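# Mount and secure the centrifuge rotor, or tag it HOLD

## Task

The date is 9 November 2030. Read the use-by date on the card attached to the centrifuge. If the rotor is still within that date, lower it fully onto the centrifuge drive. Then thread the knob onto the top of the shaft, run it down until it sits on the rotor, and tighten it firmly. If the date has passed, do not mount the rotor: leave it standing where it is and place the HOLD block on top of it. The rotor must never be dropped.

## Robot and tools

Robot: two arms, left_arm and right_arm, each ending in a two-finger parallel gripper. In the scene frame the origin is at table height, halfway between the nominal arm bases. +z points up, +x points out over the table, and left_arm sits on the +y side. Arm names do not match image left and right. Calibrated base positions: left_arm (+0.030, +0.455, 0) with quat_wxyz (+1.000, 0, 0, +0.009); right_arm (+0.029, -0.641, 0) with quat_wxyz (+1.000, 0, 0, +0.003). Every hand pose, velocity and target is expressed in that arm's own base frame. Fixed cameras and the table use the scene frame.

Gripper axes: the fingers point along the gripper's +z and close along its y. end_effector_position is the point between the pads when they are closed. Closed fingertips reach about 19 mm past it; open ones reach about 6 mm. A camera block on each wrist sticks out about 10 cm toward the gripper's +x.

Row format, used by execute_actions and move: one flat list of 20 numbers that covers both arms, even if only one arm moves. Order: left x, y, z, qw, qx, qy, qz, left gripper position, force_limit, speed, then the same ten for the right arm. x, y, z are an absolute target for end_effector_position, in metres, in that arm's base frame. The quaternion is an absolute target orientation, w first. Position, force_limit and speed each range from -1 to 1. To keep an orientation, repeat the same quaternion rather than copying the drifting reported one. To hold an arm still, resend its last reported pose and its last gripper numbers on every call. Sending 0 is a real command, not a blank.

execute_actions(actions, cameras): actions is a list of up to 15 actions. Each action is a table of up to 15 rows, one row per 1/30 s step. A short table repeats its final row until all 15 steps are used. Any target more than 0.6 m from the gripper's current position, along any of the gripper's axes, gets the action refused. A malformed call is refused as a whole. An empty actions list returns all cameras plus the full state.

move(target, speed, blend, blocking, cameras): drives each gripper in a straight line toward the target. target is one 20-number row or a list of up to 15 rows. speed is in m/s, from 0.002 to 3.2, default 0.25; turning is capped at twice that in rad/s. blend, in metres, rounds the corners at intermediate rows; the default 0 stops at each row. A move lasts at most 10 s. It does not avoid obstacles or the other arm. Faster motion means more lag, more straying from the path and harder impacts. Avoid paths that pass near an arm's own base. Finger changes in later rows take effect only once everything is at rest. blocking=false returns after about 0.5 s while the move continues; a new move replaces it. The result adds a "move:" line such as done, off_target, moving, held or fault. done means the arm is within 3 mm and 2 degrees of the target. Neither done nor off_target tells you whether the arm is touching something. limits=paced means the pose was clipped; limits=held means steps were withheld.

wait(seconds 0 to 10) lets time pass while holding the last commands. stop brakes a running move; the fingers keep moving. zoom_image(camera, region [x0,y0,x1,y1], at most 504x504 px) enlarges part of the newest image; use it to read the date card. Cameras: cam_high, cam_low, cam_left_wrist, cam_right_wrist, each 672x504. read_manual gives licence texts only. finished_scene ends the scene for good, and the result must then stay in place without the robot.

Gripper: position +1 is fully open (85 mm). The pads touch at about -0.8. At -1 the fingers close until blocked. force_limit and speed set the grip strength. A slow close (speed -1) gives roughly 30 to 100 N per pad, depending on force_limit. A fast close from a centimetre or more wide gives 120 to 245 N. Finger speed ranges from about 20 to 150 mm/s. object_status: 0 moving, 1 blocked while opening, 2 blocked while closing (a grip), 3 reached the target or pads met. A changed force_limit or speed applies only after the position changes by at least 0.01. position_measured is in counts: 3 is open, 78 is about 60 mm, 130 about 40 mm, 180 about 20 mm, 230 closed.

Control details: orientation commands are clipped to within 32 degrees of the current orientation at each step. Motion trails commands by about 0.15 s. "Hand target" shows where each arm is actually being sent, and "Tool commands" shows the current gripper commands. Joint speed caps are 2.09, 2.62 and 3.14 rad/s. After a big motion, the arm may not yet have arrived when the result comes back.

Dangers: 150 N (±25) of outside force, or contact torque at the joint limits (313, 313, 142, 53.2, 53.2, 53.2 N m; held weight counts), stops that arm for 10 s. If the grip is what holds the arm in place after such a fault, open it first. A target even slightly past a firm contact can trigger a fault. A clearance check holds back commands that bring the arms close, but it does not catch fingers closing on the other arm. Hits between the arms can end the scene. Overheated motors, from heavy loads, outstretched arms or pushing toward unreachable poses, brake the arm for 30 to 60 s. Dropping parts, letting go of a moving part, slams, strong pushes, gripping hard on a part that is still resting on something, and anything leaving the table all count against you or fail the scene. Loose objects may occasionally get nudged.

Each tool is called as name([rows], argument=value, ...), one row to a line, values as JSON.

## Session

execute_actions(actions=[])

Scene clock: 0.00 s.
left_arm: end_effector_position=(+0.6543, +0.2304, +0.2512) position_measured=3 object_status=3 end_effector_quat_wxyz=(+0.048, +0.941, +0.229, +0.247) | right_arm: end_effector_position=(+0.5138, +0.0780, +0.1153) position_measured=3 object_status=3 end_effector_quat_wxyz=(-0.470, +0.280, +0.646, +0.532)
Joint positions: left_arm=[3.23 -1.57 2.279 -2.787 -1.591 2.748] | right_arm=[2.554 -1.037 2.074 -1.026 -0.902 -0.443]
Joint velocities: within noise
Joint torques (N m): no reading
Hand target: left_arm +0.6543, +0.2304, +0.2512; +0.048, +0.941, +0.229, +0.247 | right_arm +0.5138, +0.0780, +0.1153; -0.470, +0.280, +0.646, +0.532
Tool commands: left_gripper/position=+1.0 left_gripper/force_limit=+1.0 left_gripper/speed=+1.0 right_gripper/position=+1.0 right_gripper/force_limit=+1.0 right_gripper/speed=+1.0

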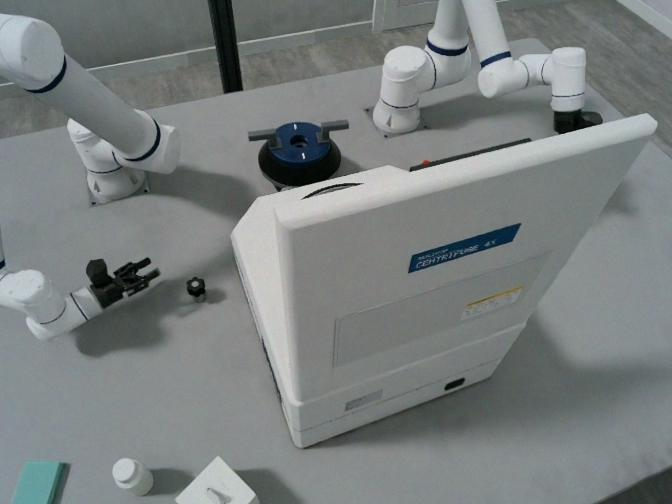

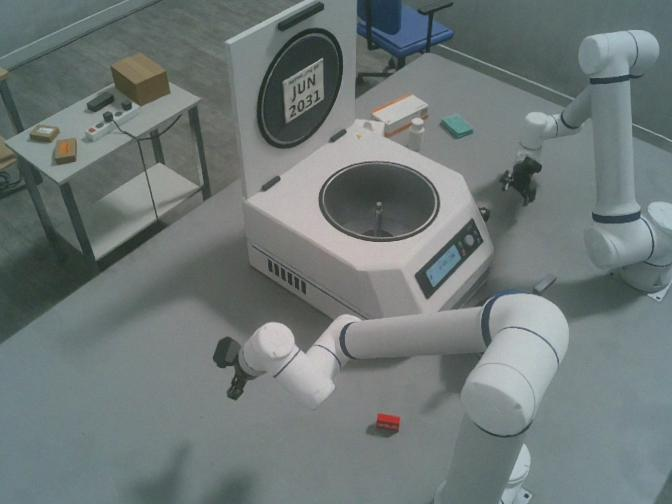

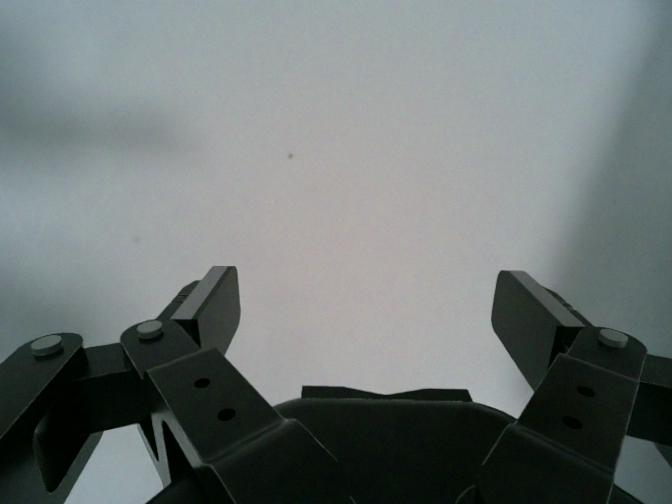

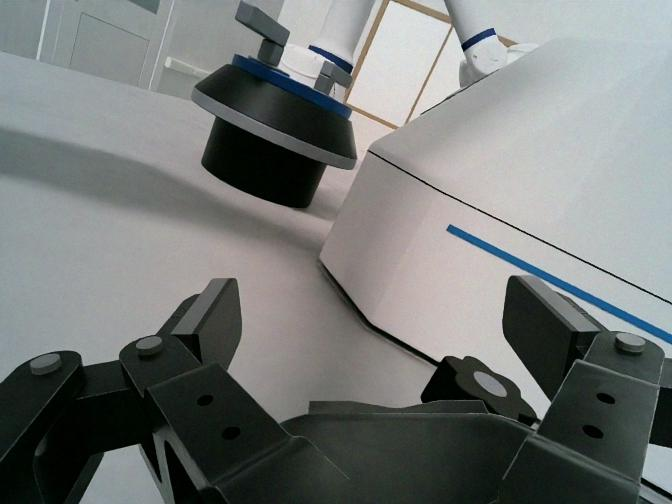

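zoom_image(camera="cam_low", region=[250, 40, 350, 140])

zoom_image(camera="cam_high", region=[170, 90, 370, 310])

zoom_image(camera="cam_low", region=[300, 140, 560, 320])

zoom_image(camera="cam_right_wrist", region=[180, 0, 400, 220])

zoom_image(camera="cam_high", region=[160, 250, 240, 320])

Scaled by 5.040.

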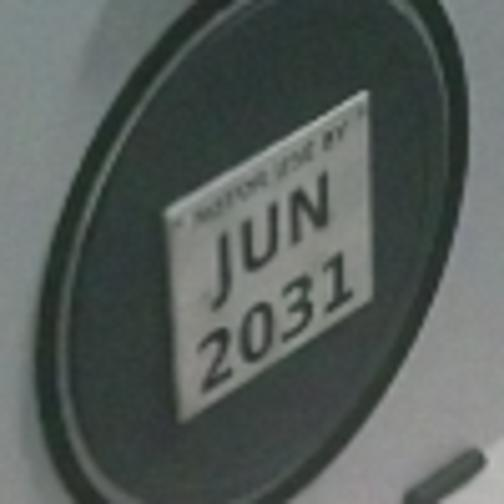

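Scaled by 2.291.

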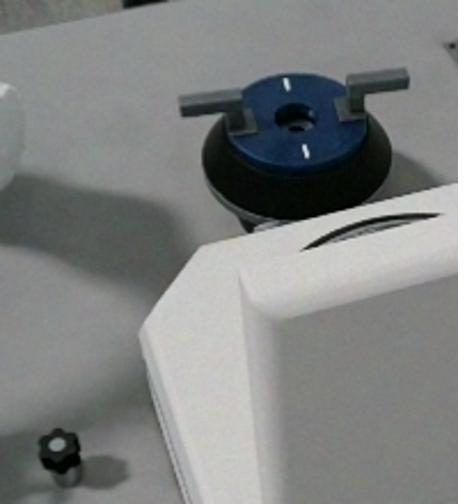

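Scaled by 1.938.

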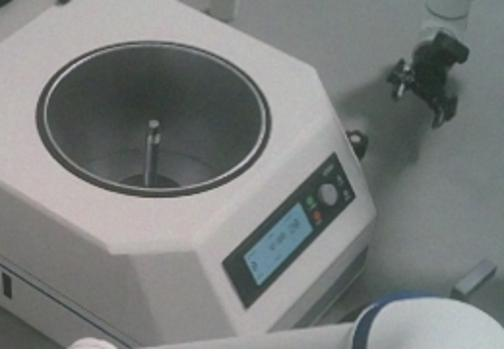

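Scaled by 2.291.

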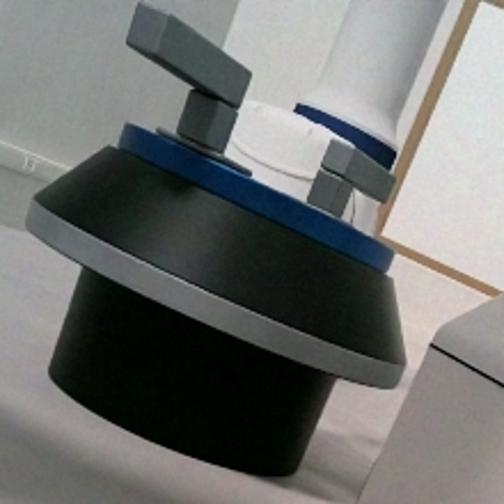

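Scaled by 6.300.

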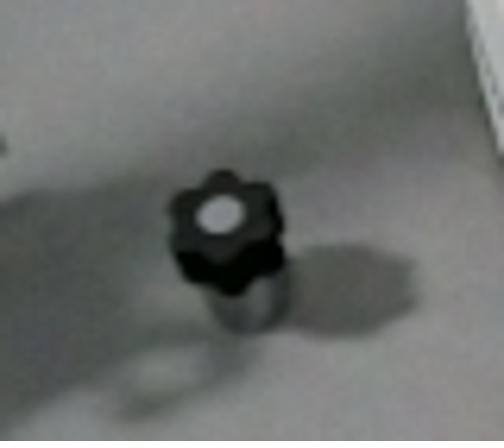

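move([
  [0.6,0.2304,0.48,0.048,0.941,0.229,0.247,1,1,1,0.514,0.078,0.4,-0.470,0.280,0.646,0.532,1,1,1],
  [0.193,-0.452,0.44,0.0959,0.8216,-0.543,0.145,1,1,1,0.66,0.514,0.573,-0.110,0.889,0.303,0.324,1,1,1],
], speed=0.5, blend=[0.08,0], cameras=["all"])

Scene clock: 6.63 s.
left_arm: end_effector_position=(+0.1930, -0.4520, +0.4400) position_measured=3 object_status=3 end_effector_quat_wxyz=(+0.096, +0.822, -0.543, +0.145) | right_arm: end_effector_position=(+0.6600, +0.5140, +0.5730) position_measured=3 object_status=3 end_effector_quat_wxyz=(-0.110, +0.889, +0.303, +0.324)
Joint positions: left_arm=[1.51 -2.131 2.218 -1.973 -1.417 2.703] | right_arm=[3.532 -1.605 1.774 -2.422 -1.401 2.935]
Joint torques (N m): left_arm=[-16.24 15.98 -64.9 -10.71 -1.34 3.19] | right_arm=[10.65 -24.09 -53.98 -1.55 -1.96 3.33]
Hand target: left_arm +0.1930, -0.4520, +0.4400; +0.096, +0.822, -0.543, +0.145 | right_arm +0.6600, +0.5140, +0.5730; -0.110, +0.889, +0.303, +0.324
Off the commanded pose: left_arm 0.000 m, 0 deg | right_arm 0.000 m, 0 deg.
move: done; limits=paced
camera_calibration:
cam_left_wrist: T_world_to_cam=[[-0.915923, -0.40102, -0.0163751, 0.0147065], [-0.401053, 0.916054, -0.00137717, 0.508705], [0.0155528, 0.0053059, -0.999865, 0.564906], [0, 0, 0, 1]] pos_world=[0.208702, -0.463101, 0.565772]
cam_right_wrist: T_world_to_cam=[[0.602283, -0.798256, -0.00649514, 0.0263815], [-0.748221, -0.561658, -0.353138, 1.00636], [0.278246, 0.217549, -0.935549, 0.366988], [0, 0, 0, 1]] pos_world=[0.634978, 0.506452, 0.69889]

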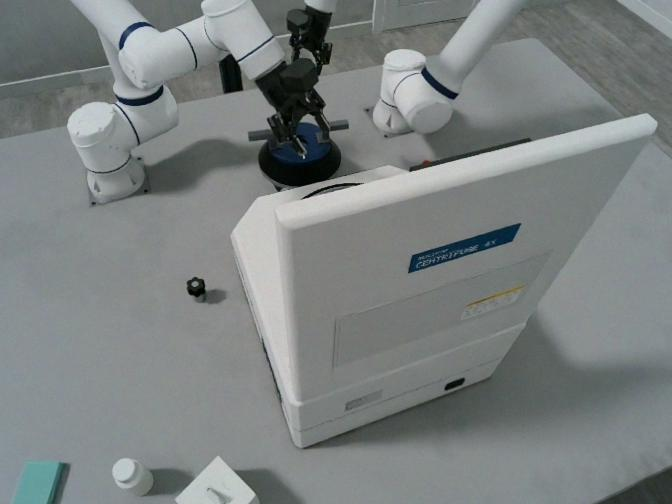

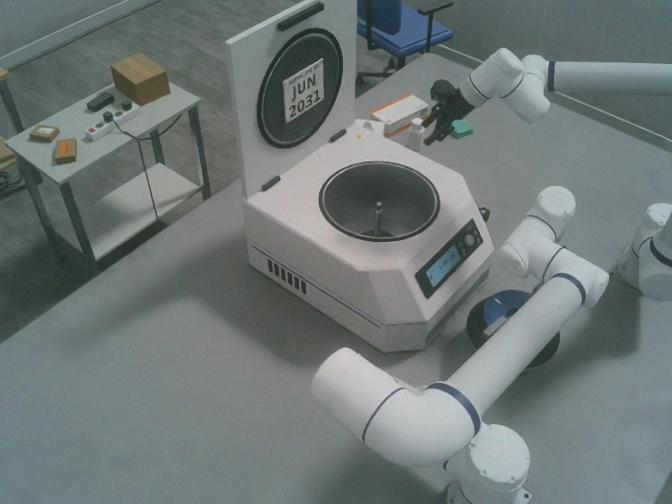

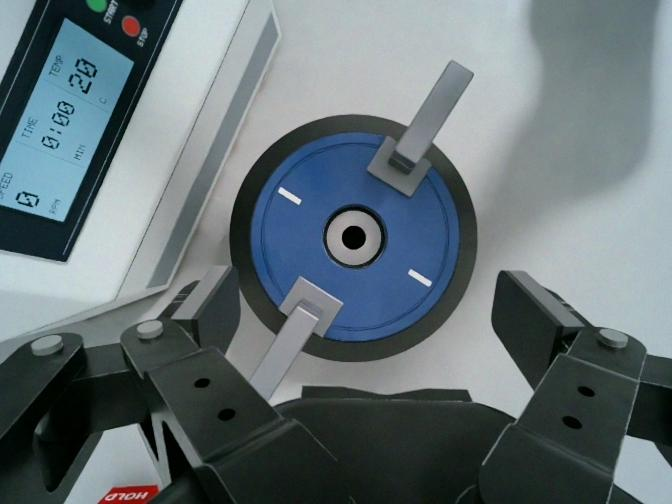

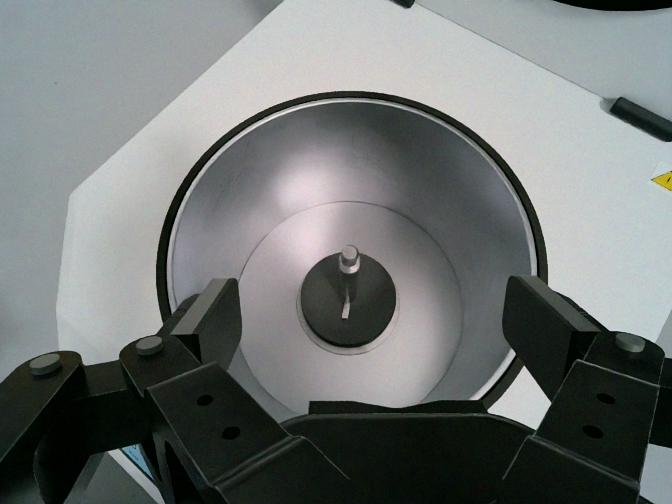

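zoom_image(camera="cam_right_wrist", region=[270, 220, 430, 380])

zoom_image(camera="cam_left_wrist", region=[220, 50, 490, 390])

Scaled by 3.150.

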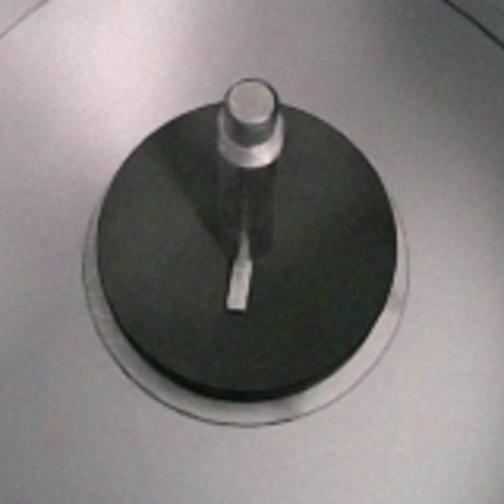

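Scaled by 1.482.

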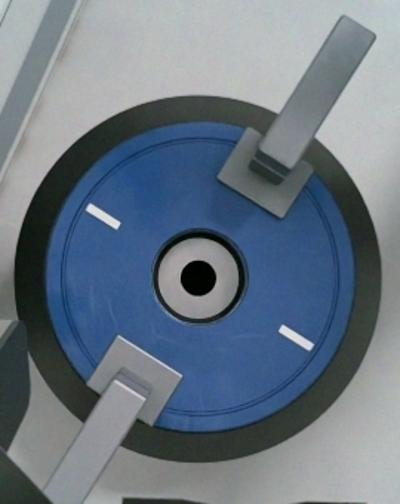

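move(target=[0.234,-0.347,0.44,0.0959,0.8216,-0.543,0.145,1,1,1,0.726,0.629,0.431,-0.0607,0.923,0.3443,0.1627,1,1,1], speed=0.4, cameras=["cam_high","cam_left_wrist","cam_right_wrist"])

zoom_image(camera="cam_right_wrist", region=[200, 200, 520, 440])

zoom_image(camera="cam_left_wrist", region=[240, 0, 560, 320])

Scene clock: 10.93 s.
left_arm: end_effector_position=(+0.2340, -0.3471, +0.4400) position_measured=3 object_status=3 end_effector_quat_wxyz=(+0.096, +0.822, -0.543, +0.145) | right_arm: end_effector_position=(+0.7260, +0.6289, +0.4311) position_measured=3 object_status=3 end_effector_quat_wxyz=(-0.061, +0.923, +0.344, +0.163)
Joint positions: left_arm=[1.643 -2.299 2.281 -1.884 -1.46 2.83] | right_arm=[3.649 -1.274 1.502 -2.141 -1.501 2.947]
Joint torques (N m): left_arm=[14.68 -11.11 -46.8 -2.45 -1.38 3.44] | right_arm=[12.84 -44.93 -53.37 -1.84 -2.25 2.97]
Hand target: left_arm +0.2340, -0.3470, +0.4400; +0.096, +0.822, -0.543, +0.145 | right_arm +0.7260, +0.6290, +0.4310; -0.061, +0.923, +0.344, +0.163
Off the commanded pose: left_arm 0.000 m, 0 deg | right_arm 0.000 m, 0 deg.
move: done
camera_calibration:
cam_left_wrist: T_world_to_cam=[[-0.915923, -0.40102, -0.0163751, 0.0943263], [-0.401053, 0.916054, -0.00137717, 0.429054], [0.0155528, 0.0053059, -0.999865, 0.563712], [0, 0, 0, 1]] pos_world=[0.249702, -0.358201, 0.565772]
cam_right_wrist: T_world_to_cam=[[0.64556, -0.763703, -0.00319192, 0.022909], [-0.763682, -0.645494, -0.0112589, 0.986663], [0.00653806, 0.00970588, -0.999932, 0.546574], [0, 0, 0, 1]] pos_world=[0.735134, 0.649076, 0.557719]
Images, in order (width x height): cam_high 672x504, cam_left_wrist 672x504, cam_right_wrist 672x504.

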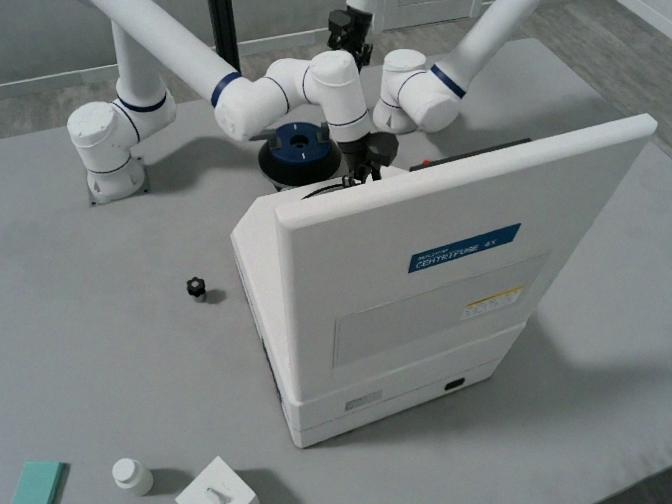

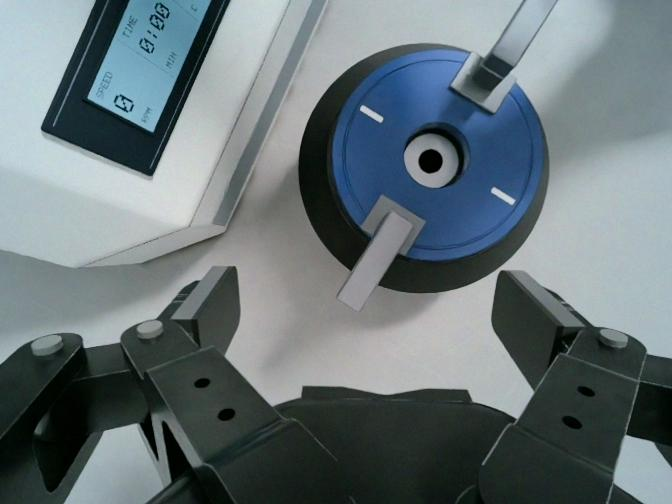

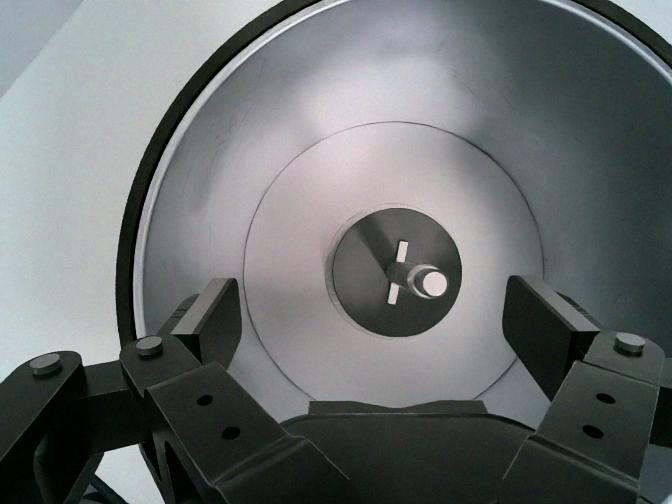

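Scaled by 1.575.

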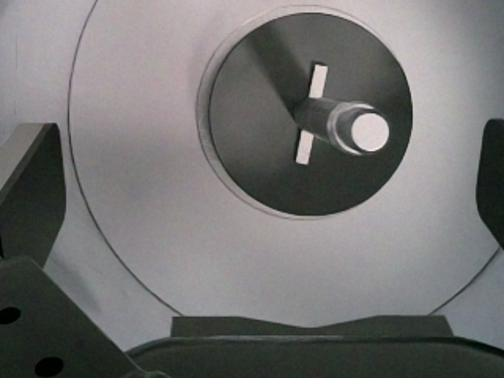

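Scaled by 1.575.

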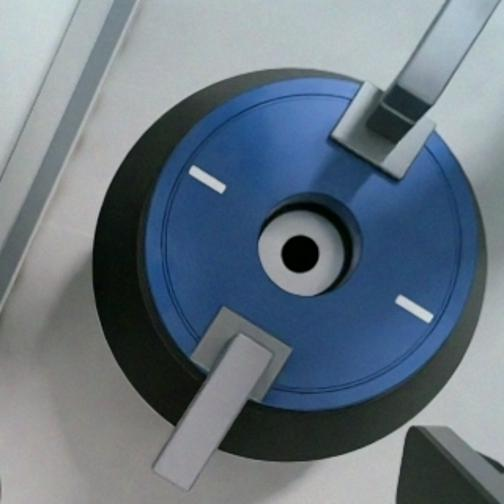

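move([
  [0.30,-0.2,0.43,0.0959,0.8216,-0.543,0.145,1,1,1,0.62,0.35,0.45,-0.0607,0.923,0.3443,0.1627,1,1,1],
  [0.36,-0.12,0.42,0.0959,0.8216,-0.543,0.145,1,1,1,0.566,0.171,0.22,-0.0607,0.923,0.3443,0.1627,1,1,1],
], speed=0.5, blend=[0.05,0], cameras=["cam_right_wrist"])

zoom_image(camera="cam_right_wrist", region=[250, 170, 420, 340])

Scene clock: 14.23 s.
left_arm: end_effector_position=(+0.3600, -0.1200, +0.4200) position_measured=3 object_status=3 end_effector_quat_wxyz=(+0.096, +0.822, -0.543, +0.145) | right_arm: end_effector_position=(+0.5660, +0.1711, +0.2201) position_measured=3 object_status=3 end_effector_quat_wxyz=(-0.061, +0.923, +0.344, +0.163)
Joint positions: left_arm=[2.462 -2.305 2.313 -1.891 -1.732 3.605] | right_arm=[3 -1.725 2.378 -2.458 -1.31 2.317]
Joint torques (N m): left_arm=[14.38 38.04 -64.84 -10.66 -1.56 3.7] | right_arm=[-14.78 -8.2 -29.27 -3.98 2.73 -2.78]
Hand target: left_arm +0.3600, -0.1200, +0.4200; +0.096, +0.822, -0.543, +0.145 | right_arm +0.5660, +0.1710, +0.2200; -0.061, +0.923, +0.344, +0.163
Off the commanded pose: left_arm 0.000 m, 0 deg | right_arm 0.000 m, 0 deg.
move: done
camera_calibration:
cam_right_wrist: T_world_to_cam=[[0.64556, -0.763703, -0.00316835, -0.224171], [-0.763684, -0.645497, -0.010977, 0.566571], [0.00633803, 0.00950595, -0.999935, 0.341231], [0, 0, 0, 1]] pos_world=[0.575234, 0.191276, 0.346718]
Images, in order (width x height): cam_right_wrist 672x504.

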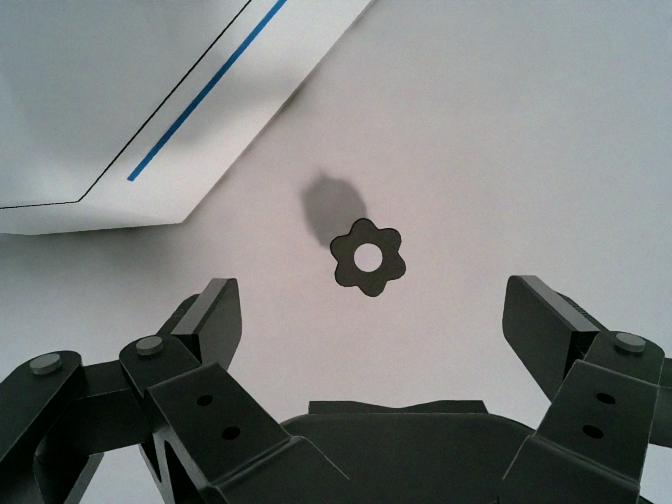

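Scaled by 2.965.

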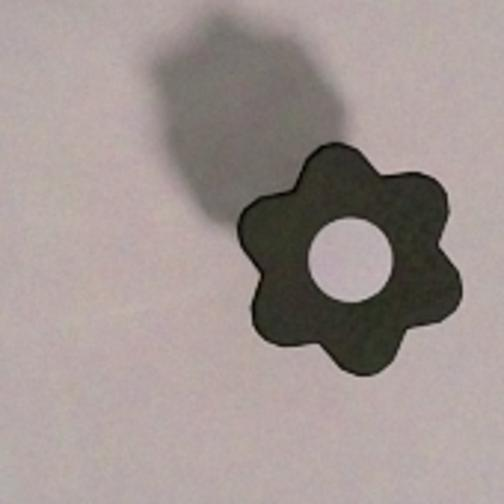

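move([
  [0.42,-0.02,0.43,0.0959,0.8216,-0.543,0.145,1,1,1,0.5,0.28,0.441,-0.0607,0.923,0.3443,0.1627,1,1,1],
  [0.48,0.05,0.42,0.0959,0.8216,-0.543,0.145,1,1,1,0.212,0.5986,0.441,-0.1002,0.8044,0.5684,0.1417,1,1,1],
], speed=0.5, blend=[0.08,0], cameras=["cam_right_wrist","cam_low","cam_high"])

zoom_image(camera="cam_right_wrist", region=[160, 70, 480, 390])

Scene clock: 16.83 s.
left_arm: end_effector_position=(+0.4800, +0.0500, +0.4200) position_measured=3 object_status=3 end_effector_quat_wxyz=(+0.096, +0.822, -0.543, +0.145) | right_arm: end_effector_position=(+0.2121, +0.5985, +0.4410) position_measured=3 object_status=3 end_effector_quat_wxyz=(-0.100, +0.804, +0.568, +0.142)
Joint positions: left_arm=[3.05 -1.992 2.156 -1.907 -1.877 4.191] | right_arm=[4.037 -1.832 2.05 -2.12 -1.458 2.826]
Joint torques (N m): left_arm=[14.07 -0.78 -64.37 -10.4 -2.36 3.22] | right_arm=[18.31 -6.53 -53.9 -4.03 -2.53 2.71]
Hand target: left_arm +0.4800, +0.0500, +0.4200; +0.096, +0.822, -0.543, +0.145 | right_arm +0.2120, +0.5986, +0.4410; -0.100, +0.804, +0.568, +0.142
Off the commanded pose: left_arm 0.000 m, 0 deg | right_arm 0.000 m, 0 deg.
move: done
camera_calibration:
cam_right_wrist: T_world_to_cam=[[0.93836, -0.345643, -0.00325179, 0.019151], [-0.345658, -0.938297, -0.0108962, 0.661137], [0.000715056, 0.0113486, -0.999935, 0.560387], [0, 0, 0, 1]] pos_world=[0.210156, 0.620603, 0.567617]
Images, in order (width x height): cam_high 672x504, cam_low 672x504, cam_right_wrist 672x504.

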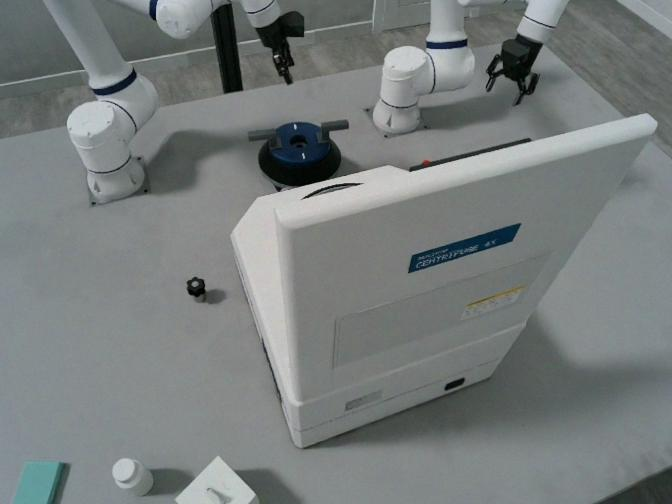

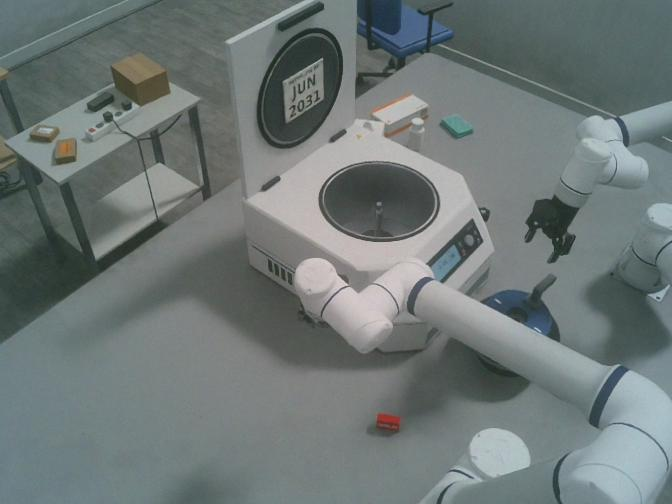

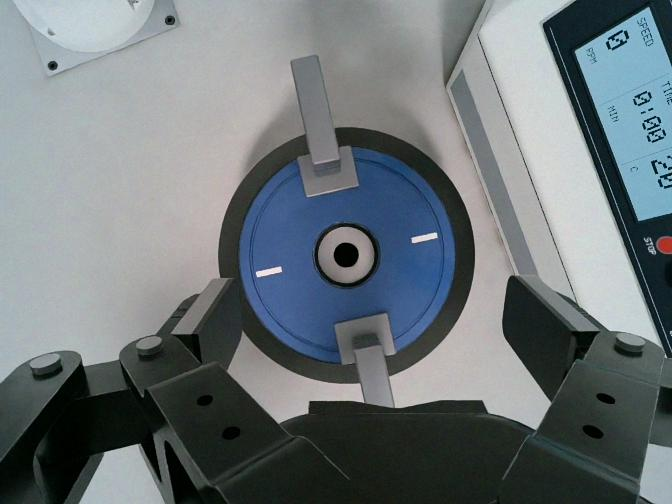

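Scaled by 1.575.

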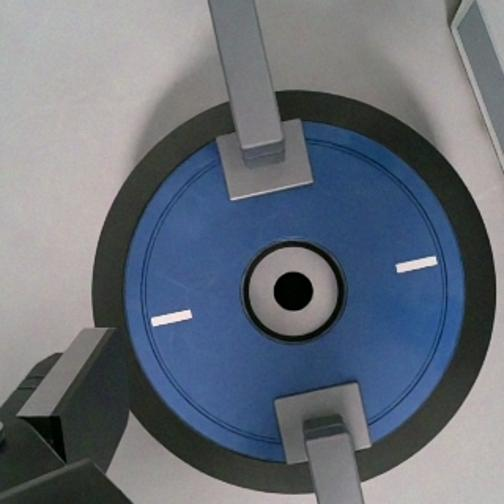

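move([
  [0.58,-0.2,0.45,0.0519,0.9398,-0.2948,0.1657,1,1,1,0.212,0.5986,0.441,-0.1002,0.8044,0.5684,0.1417,1,1,1],
  [0.7365,-0.5128,0.431,0.0519,0.9398,-0.2948,0.1657,1,1,1,0.212,0.5986,0.441,-0.1002,0.8044,0.5684,0.1417,1,1,1],
], speed=0.5, blend=[0.1,0], cameras=["cam_left_wrist"])

zoom_image(camera="cam_left_wrist", region=[230, 140, 470, 380])

Scene clock: 19.70 s.
left_arm: end_effector_position=(+0.7364, -0.5127, +0.4310) position_measured=3 object_status=3 end_effector_quat_wxyz=(+0.052, +0.940, -0.295, +0.166) | right_arm: end_effector_position=(+0.2120, +0.5986, +0.4410) position_measured=3 object_status=3 end_effector_quat_wxyz=(-0.100, +0.804, +0.568, +0.142)
Joint positions: left_arm=[2.31 -1.377 1.631 -2.167 -1.495 2.931] | right_arm=[4.037 -1.832 2.05 -2.12 -1.458 2.826]
Joint torques (N m): left_arm=[-14.85 -87.52 -63.16 -2.23 1.68 -1.86] | right_arm=[14.1 -7.69 -53.91 -4.44 -2.04 3.02]
Hand target: left_arm +0.7365, -0.5128, +0.4310; +0.052, +0.940, -0.295, +0.166 | right_arm +0.2120, +0.5986, +0.4410; -0.100, +0.804, +0.568, +0.142
Off the commanded pose: left_arm 0.000 m, 0 deg | right_arm 0.000 m, 0 deg.
move: done
camera_calibration:
cam_left_wrist: T_world_to_cam=[[-0.56292, -0.826344, -0.0166552, 0.0100636], [-0.82645, 0.56301, -0.000899093, 0.914272], [0.01012, 0.0132586, -0.999861, 0.55586], [0, 0, 0, 1]] pos_world=[0.75564, -0.513798, 0.556772]
Images, in order (width x height): cam_left_wrist 672x504.

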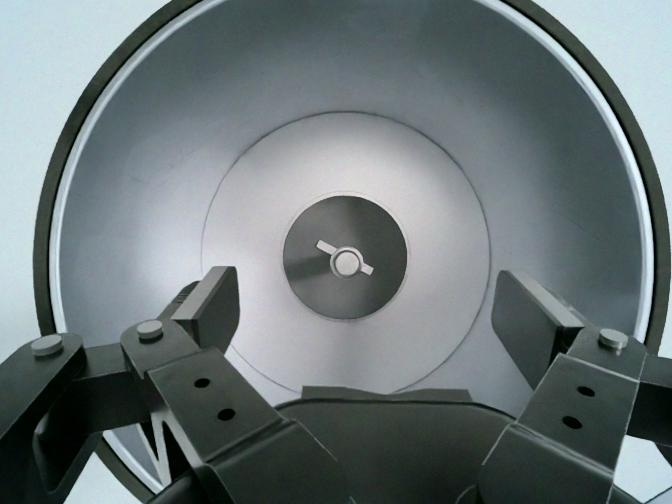

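Scaled by 2.100.

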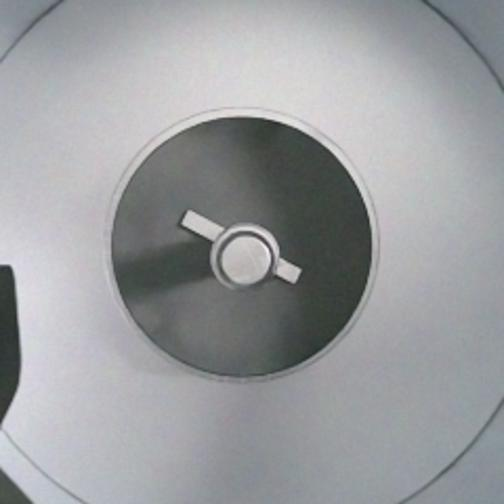

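move(target=[0.793,-0.43,0.431,0.0519,0.9398,-0.2948,0.1657,1,1,1,0.3246,0.5571,0.441,-0.1002,0.8044,0.5684,0.1417,1,1,1], speed=0.3, cameras=["cam_left_wrist","cam_right_wrist"])

zoom_image(camera="cam_left_wrist", region=[330, 140, 570, 380])

zoom_image(camera="cam_right_wrist", region=[60, 50, 360, 350])

Scene clock: 21.90 s.
left_arm: end_effector_position=(+0.7930, -0.4301, +0.4310) position_measured=3 object_status=3 end_effector_quat_wxyz=(+0.052, +0.940, -0.295, +0.166) | right_arm: end_effector_position=(+0.3245, +0.5571, +0.4410) position_measured=3 object_status=3 end_effector_quat_wxyz=(-0.100, +0.804, +0.568, +0.142)
Joint positions: left_arm=[2.436 -1.367 1.621 -2.172 -1.537 3.05] | right_arm=[3.825 -1.814 2.031 -2.089 -1.392 2.622]
Joint torques (N m): left_arm=[15.12 -89.99 -63.43 -4.06 -1.46 3.23] | right_arm=[-17.9 -8.94 -52.2 -1.51 2.69 -3.28]
Hand target: left_arm +0.7930, -0.4300, +0.4310; +0.052, +0.940, -0.295, +0.166 | right_arm +0.3246, +0.5571, +0.4410; -0.100, +0.804, +0.568, +0.142
Off the commanded pose: left_arm 0.000 m, 0 deg | right_arm 0.000 m, 0 deg.
move: done
camera_calibration:
cam_left_wrist: T_world_to_cam=[[-0.562918, -0.826345, -0.0166289, 0.110108], [-0.826449, 0.56301, -0.00103804, 0.91454], [0.01022, 0.0131586, -0.999861, 0.554069], [0, 0, 0, 1]] pos_world=[0.81214, -0.431199, 0.556772]
cam_right_wrist: T_world_to_cam=[[0.938393, -0.345555, -0.00325032, -0.100658], [-0.34557, -0.93833, -0.0108978, 0.661228], [0.000715915, 0.0113496, -0.999935, 0.560775], [0, 0, 0, 1]] pos_world=[0.322555, 0.579303, 0.567617]
Images, in order (width x height): cam_left_wrist 672x504, cam_right_wrist 672x504.

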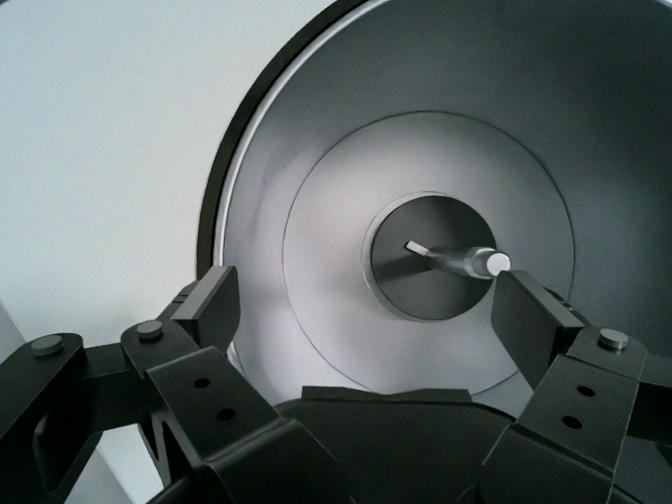

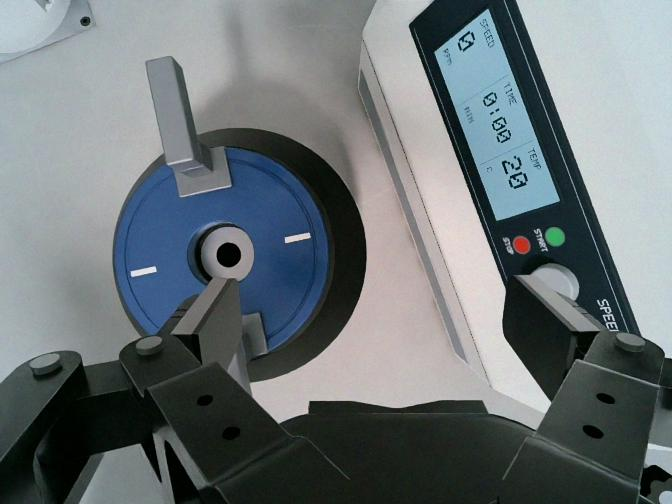

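Scaled by 2.100.

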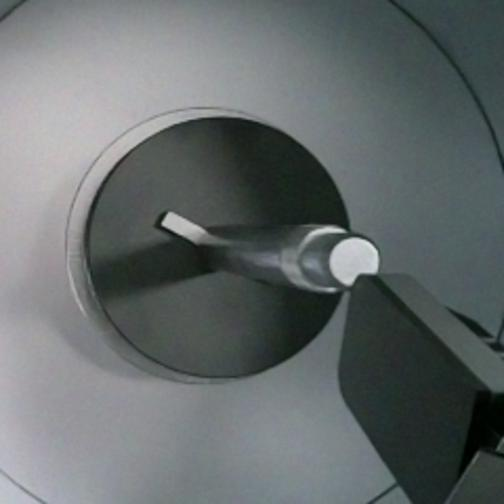

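Scaled by 1.680.

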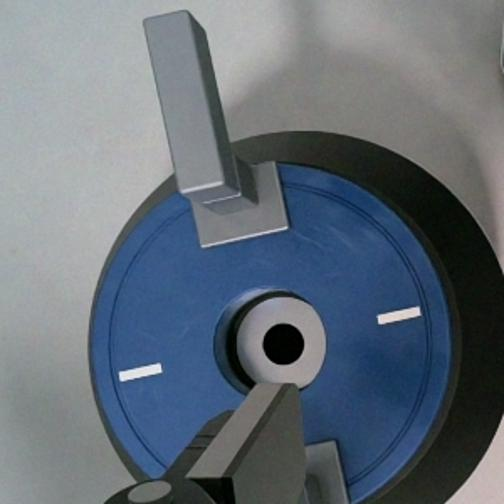

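move([
  [0.45,-0.36,0.43,0,0.6547,-0.7559,0,1,1,1,0.1993,0.4697,0.43,0,0.7541,0.6567,0,1,1,1],
  [0.2197,-0.3301,0.30,0,0.6547,-0.7559,0,1,1,1,0.1993,0.4697,0.295,0,0.7541,0.6567,0,1,1,1],
], speed=0.45, blend=[0.06,0], cameras=["all"])

Scene clock: 26.37 s.
left_arm: end_effector_position=(+0.2198, -0.3301, +0.3000) position_measured=3 object_status=3 end_effector_quat_wxyz=(+0.000, -0.655, +0.756, +0.000) | right_arm: end_effector_position=(+0.1993, +0.4697, +0.2950) position_measured=3 object_status=3 end_effector_quat_wxyz=(+0.000, +0.754, +0.657, +0.000)
Joint positions: left_arm=[1.694 -2.111 2.364 -1.824 -1.571 3.408] | right_arm=[3.956 -1.851 2.23 -1.95 -1.571 2.523]
Joint torques (N m): left_arm=[-14.77 -29.97 -44.53 -1.47 1.46 -1.79] | right_arm=[13.78 -6.13 -36.55 -4.03 -2.24 2.87]
Hand target: left_arm +0.2197, -0.3301, +0.3000; +0.000, -0.655, +0.756, +0.000 | right_arm +0.1993, +0.4697, +0.2950; +0.000, +0.754, +0.657, +0.000
Off the commanded pose: left_arm 0.000 m, 0 deg | right_arm 0.000 m, 0 deg.
move: done
camera_calibration:
cam_left_wrist: T_world_to_cam=[[-0.9901, 0.139086, -0.0188842, 0.281121], [0.124383, 0.931753, 0.341124, 0.194557], [0.0650411, 0.335398, -0.939828, 0.503986], [0, 0, 0, 1]] pos_world=[0.221359, -0.389415, 0.412601]
cam_right_wrist: T_world_to_cam=[[0.988688, -0.149981, 0.00125504, -0.11709], [-0.141913, -0.932732, 0.33147, 0.390081], [-0.0485436, -0.327899, -0.943465, 0.568349], [0, 0, 0, 1]] pos_world=[0.198713, 0.53264, 0.407064]

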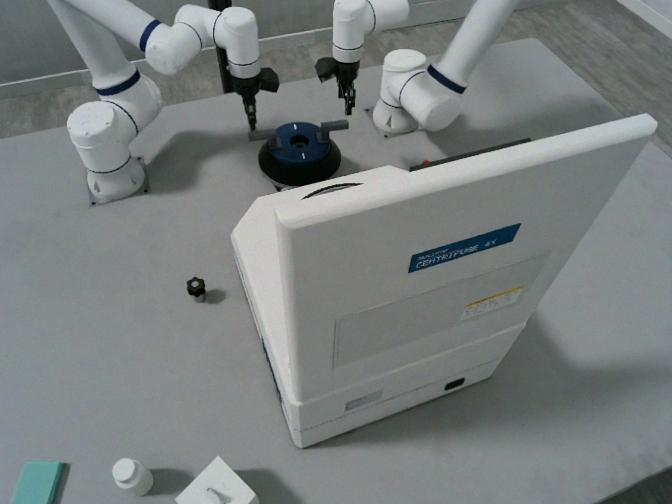

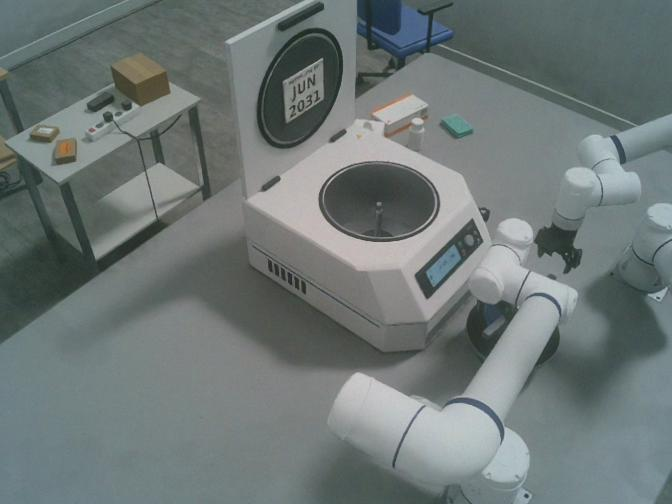

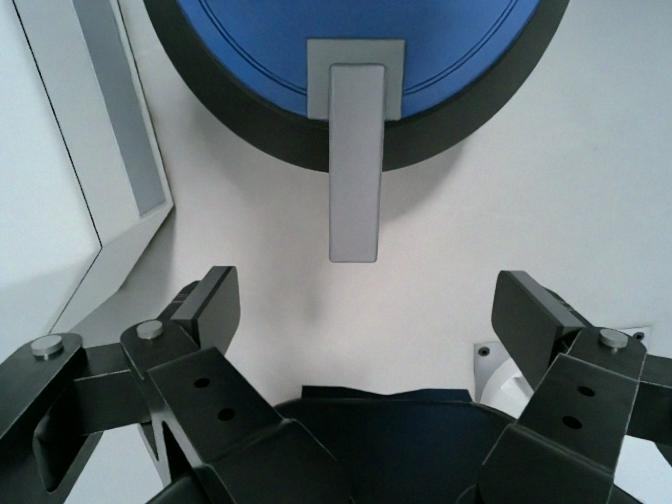

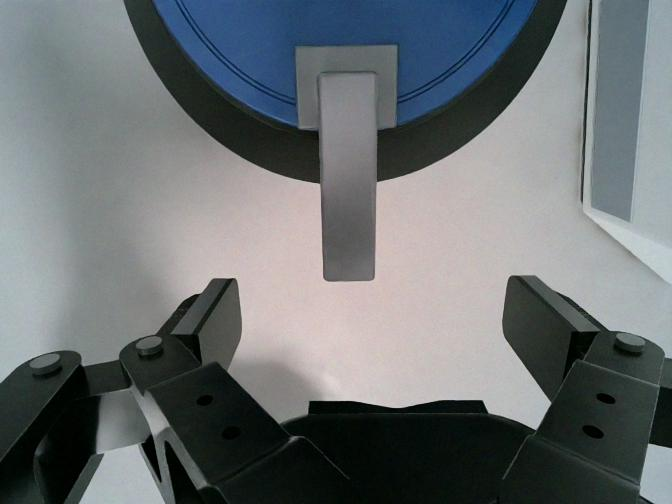

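zoom_image(camera="cam_right_wrist", region=[200, 250, 560, 430])

zoom_image(camera="cam_left_wrist", region=[190, 250, 550, 430])

Scaled by 1.400.

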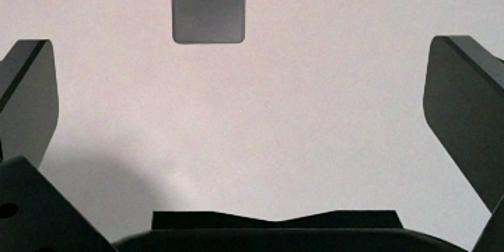

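Scaled by 1.400.

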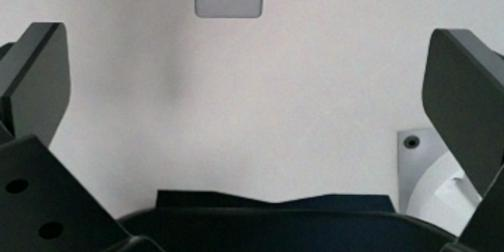

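move(target=[0.2212,-0.3303,0.207,0,0.6547,-0.7559,0,0.15,0.2,0,0.1945,0.4705,0.205,0,0.7541,0.6567,0,0.15,0.2,0], speed=0.12, cameras=["cam_left_wrist","cam_right_wrist","cam_high"])

Scene clock: 28.87 s.
left_arm: end_effector_position=(+0.2212, -0.3303, +0.2071) position_measured=110 object_status=3 end_effector_quat_wxyz=(+0.000, -0.655, +0.756, +0.000) | right_arm: end_effector_position=(+0.1945, +0.4705, +0.2051) position_measured=110 object_status=3 end_effector_quat_wxyz=(+0.000, +0.754, +0.657, +0.000)
Joint positions: left_arm=[1.698 -2.026 2.5 -2.045 -1.571 3.412] | right_arm=[3.964 -1.764 2.346 -2.153 -1.571 2.531]
Joint torques (N m): left_arm=[14.24 12.01 -39.51 -9.95 -1.64 3.25] | right_arm=[12.01 -8.85 -32.19 -4.31 0.66 2.87]
Hand target: left_arm +0.2212, -0.3303, +0.2070; +0.000, -0.655, +0.756, +0.000 | right_arm +0.1945, +0.4705, +0.2050; +0.000, +0.754, +0.657, +0.000
Off the commanded pose: left_arm 0.000 m, 0 deg | right_arm 0.000 m, 0 deg.
move: done
camera_calibration:
cam_left_wrist: T_world_to_cam=[[-0.9901, 0.139086, -0.0188842, 0.28088], [0.124383, 0.931753, 0.341124, 0.226247], [0.0650411, 0.335398, -0.939828, 0.416645], [0, 0, 0, 1]] pos_world=[0.222859, -0.389615, 0.319701]
cam_right_wrist: T_world_to_cam=[[0.988688, -0.149981, 0.00125504, -0.112111], [-0.141913, -0.932732, 0.33147, 0.419945], [-0.0485436, -0.327899, -0.943465, 0.483561], [0, 0, 0, 1]] pos_world=[0.193913, 0.53344, 0.317164]
Images, in order (width x height): cam_high 672x504, cam_left_wrist 672x504, cam_right_wrist 672x504.

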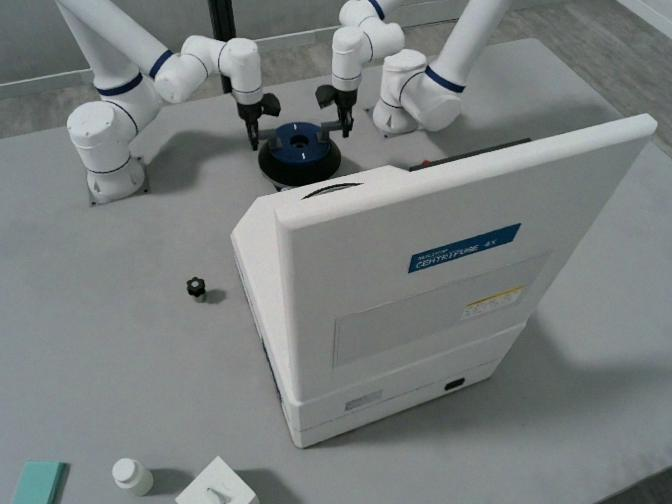

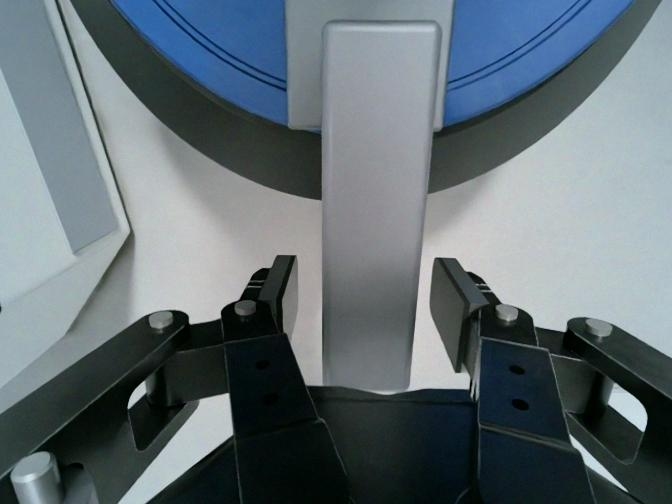

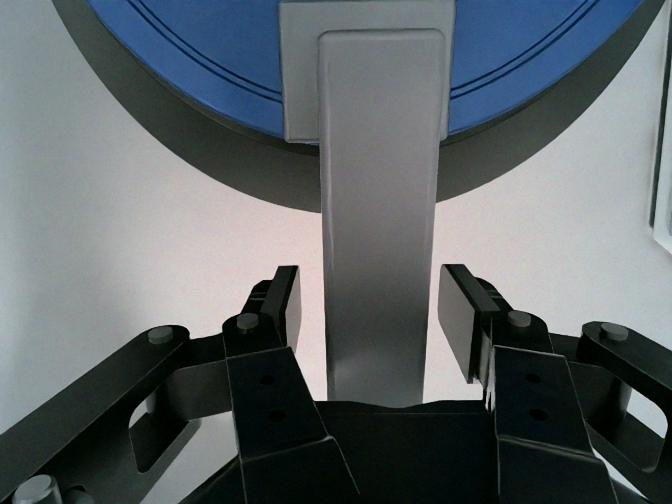

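move([
  [0.2200,-0.3301,0.207,0,0.6547,-0.7559,0,0.15,0.2,0,0.1962,0.4702,0.205,0,0.7541,0.6567,0,0.15,0.2,0],
  [0.2200,-0.3301,0.207,0,0.6547,-0.7559,0,-1,0.1,-1,0.1962,0.4702,0.205,0,0.7541,0.6567,0,-1,0.1,-1],
], speed=0.12, cameras=["cam_left_wrist","cam_right_wrist"])

Scene clock: 31.37 s.
left_arm: end_effector_position=(+0.2200, -0.3301, +0.2070) position_measured=172 object_status=0 end_effector_quat_wxyz=(+0.000, -0.655, +0.756, +0.000) | right_arm: end_effector_position=(+0.1962, +0.4702, +0.2050) position_measured=172 object_status=0 end_effector_quat_wxyz=(+0.000, +0.754, +0.657, +0.000)
Joint positions: left_arm=[1.695 -2.028 2.501 -2.044 -1.571 3.409] | right_arm=[3.961 -1.763 2.345 -2.153 -1.571 2.528]
Joint torques (N m): left_arm=[-15.44 -16.71 -40.12 -3.81 -0.41 -0.32] | right_arm=[-14.84 -8.89 -39.97 -3.65 0 -2.04]
Hand target: left_arm +0.2200, -0.3301, +0.2070; +0.000, -0.655, +0.756, +0.000 | right_arm +0.1962, +0.4702, +0.2050; +0.000, +0.754, +0.657, +0.000
Off the commanded pose: left_arm 0.000 m, 0 deg | right_arm 0.000 m, 0 deg.
move: done
camera_calibration:
cam_left_wrist: T_world_to_cam=[[-0.9901, 0.139086, -0.0188842, 0.279662], [0.124383, 0.931753, 0.341124, 0.226244], [0.0650411, 0.335398, -0.939828, 0.416562], [0, 0, 0, 1]] pos_world=[0.221659, -0.389415, 0.319601]
cam_right_wrist: T_world_to_cam=[[0.988702, -0.149889, 0.00122398, -0.113879], [-0.141818, -0.932757, 0.331438, 0.419945], [-0.0485371, -0.327867, -0.943476, 0.483437], [0, 0, 0, 1]] pos_world=[0.195612, 0.53314, 0.317065]
Images, in order (width x height): cam_left_wrist 672x504, cam_right_wrist 672x504.

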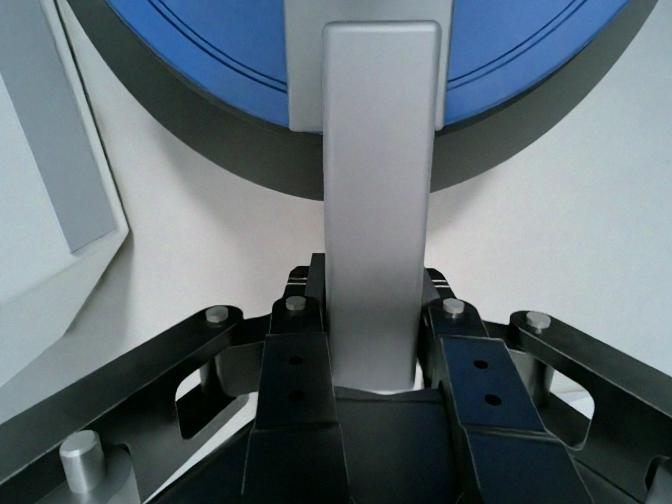

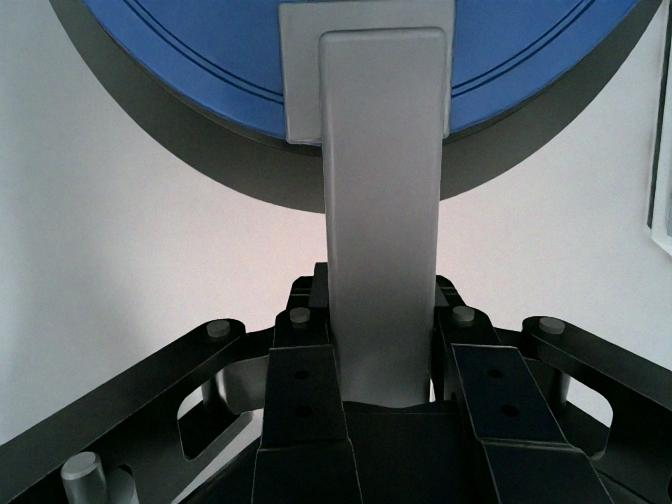

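wait(seconds=0.6)

Scene clock: 32.03 s.
left_arm: end_effector_position=(+0.2200, -0.3301, +0.2070) position_measured=172 object_status=2 end_effector_quat_wxyz=(+0.000, -0.655, +0.756, +0.000) | right_arm: end_effector_position=(+0.1962, +0.4702, +0.2050) position_measured=172 object_status=2 end_effector_quat_wxyz=(+0.000, +0.754, +0.657, +0.000)
Joint positions: left_arm=[1.695 -2.028 2.501 -2.044 -1.571 3.409] | right_arm=[3.961 -1.763 2.345 -2.153 -1.571 2.528]
Joint torques (N m): left_arm=[-15.76 2.46 -40.51 -6.86 0.07 1.66] | right_arm=[-15.35 -7.76 -33.74 -4.15 0.06 -1.2]
Hand target: left_arm +0.2200, -0.3301, +0.2070; +0.000, -0.655, +0.756, +0.000 | right_arm +0.1962, +0.4702, +0.2050; +0.000, +0.754, +0.657, +0.000
Tool commands: left_gripper/position=-1.0 left_gripper/force_limit=+0.1 left_gripper/speed=-1.0 right_gripper/position=-1.0 right_gripper/force_limit=+0.1 right_gripper/speed=-1.0
Off the commanded pose: left_arm 0.000 m, 0 deg | right_arm 0.000 m, 0 deg.
wait: 0.60 s; at rest by 0.10 s


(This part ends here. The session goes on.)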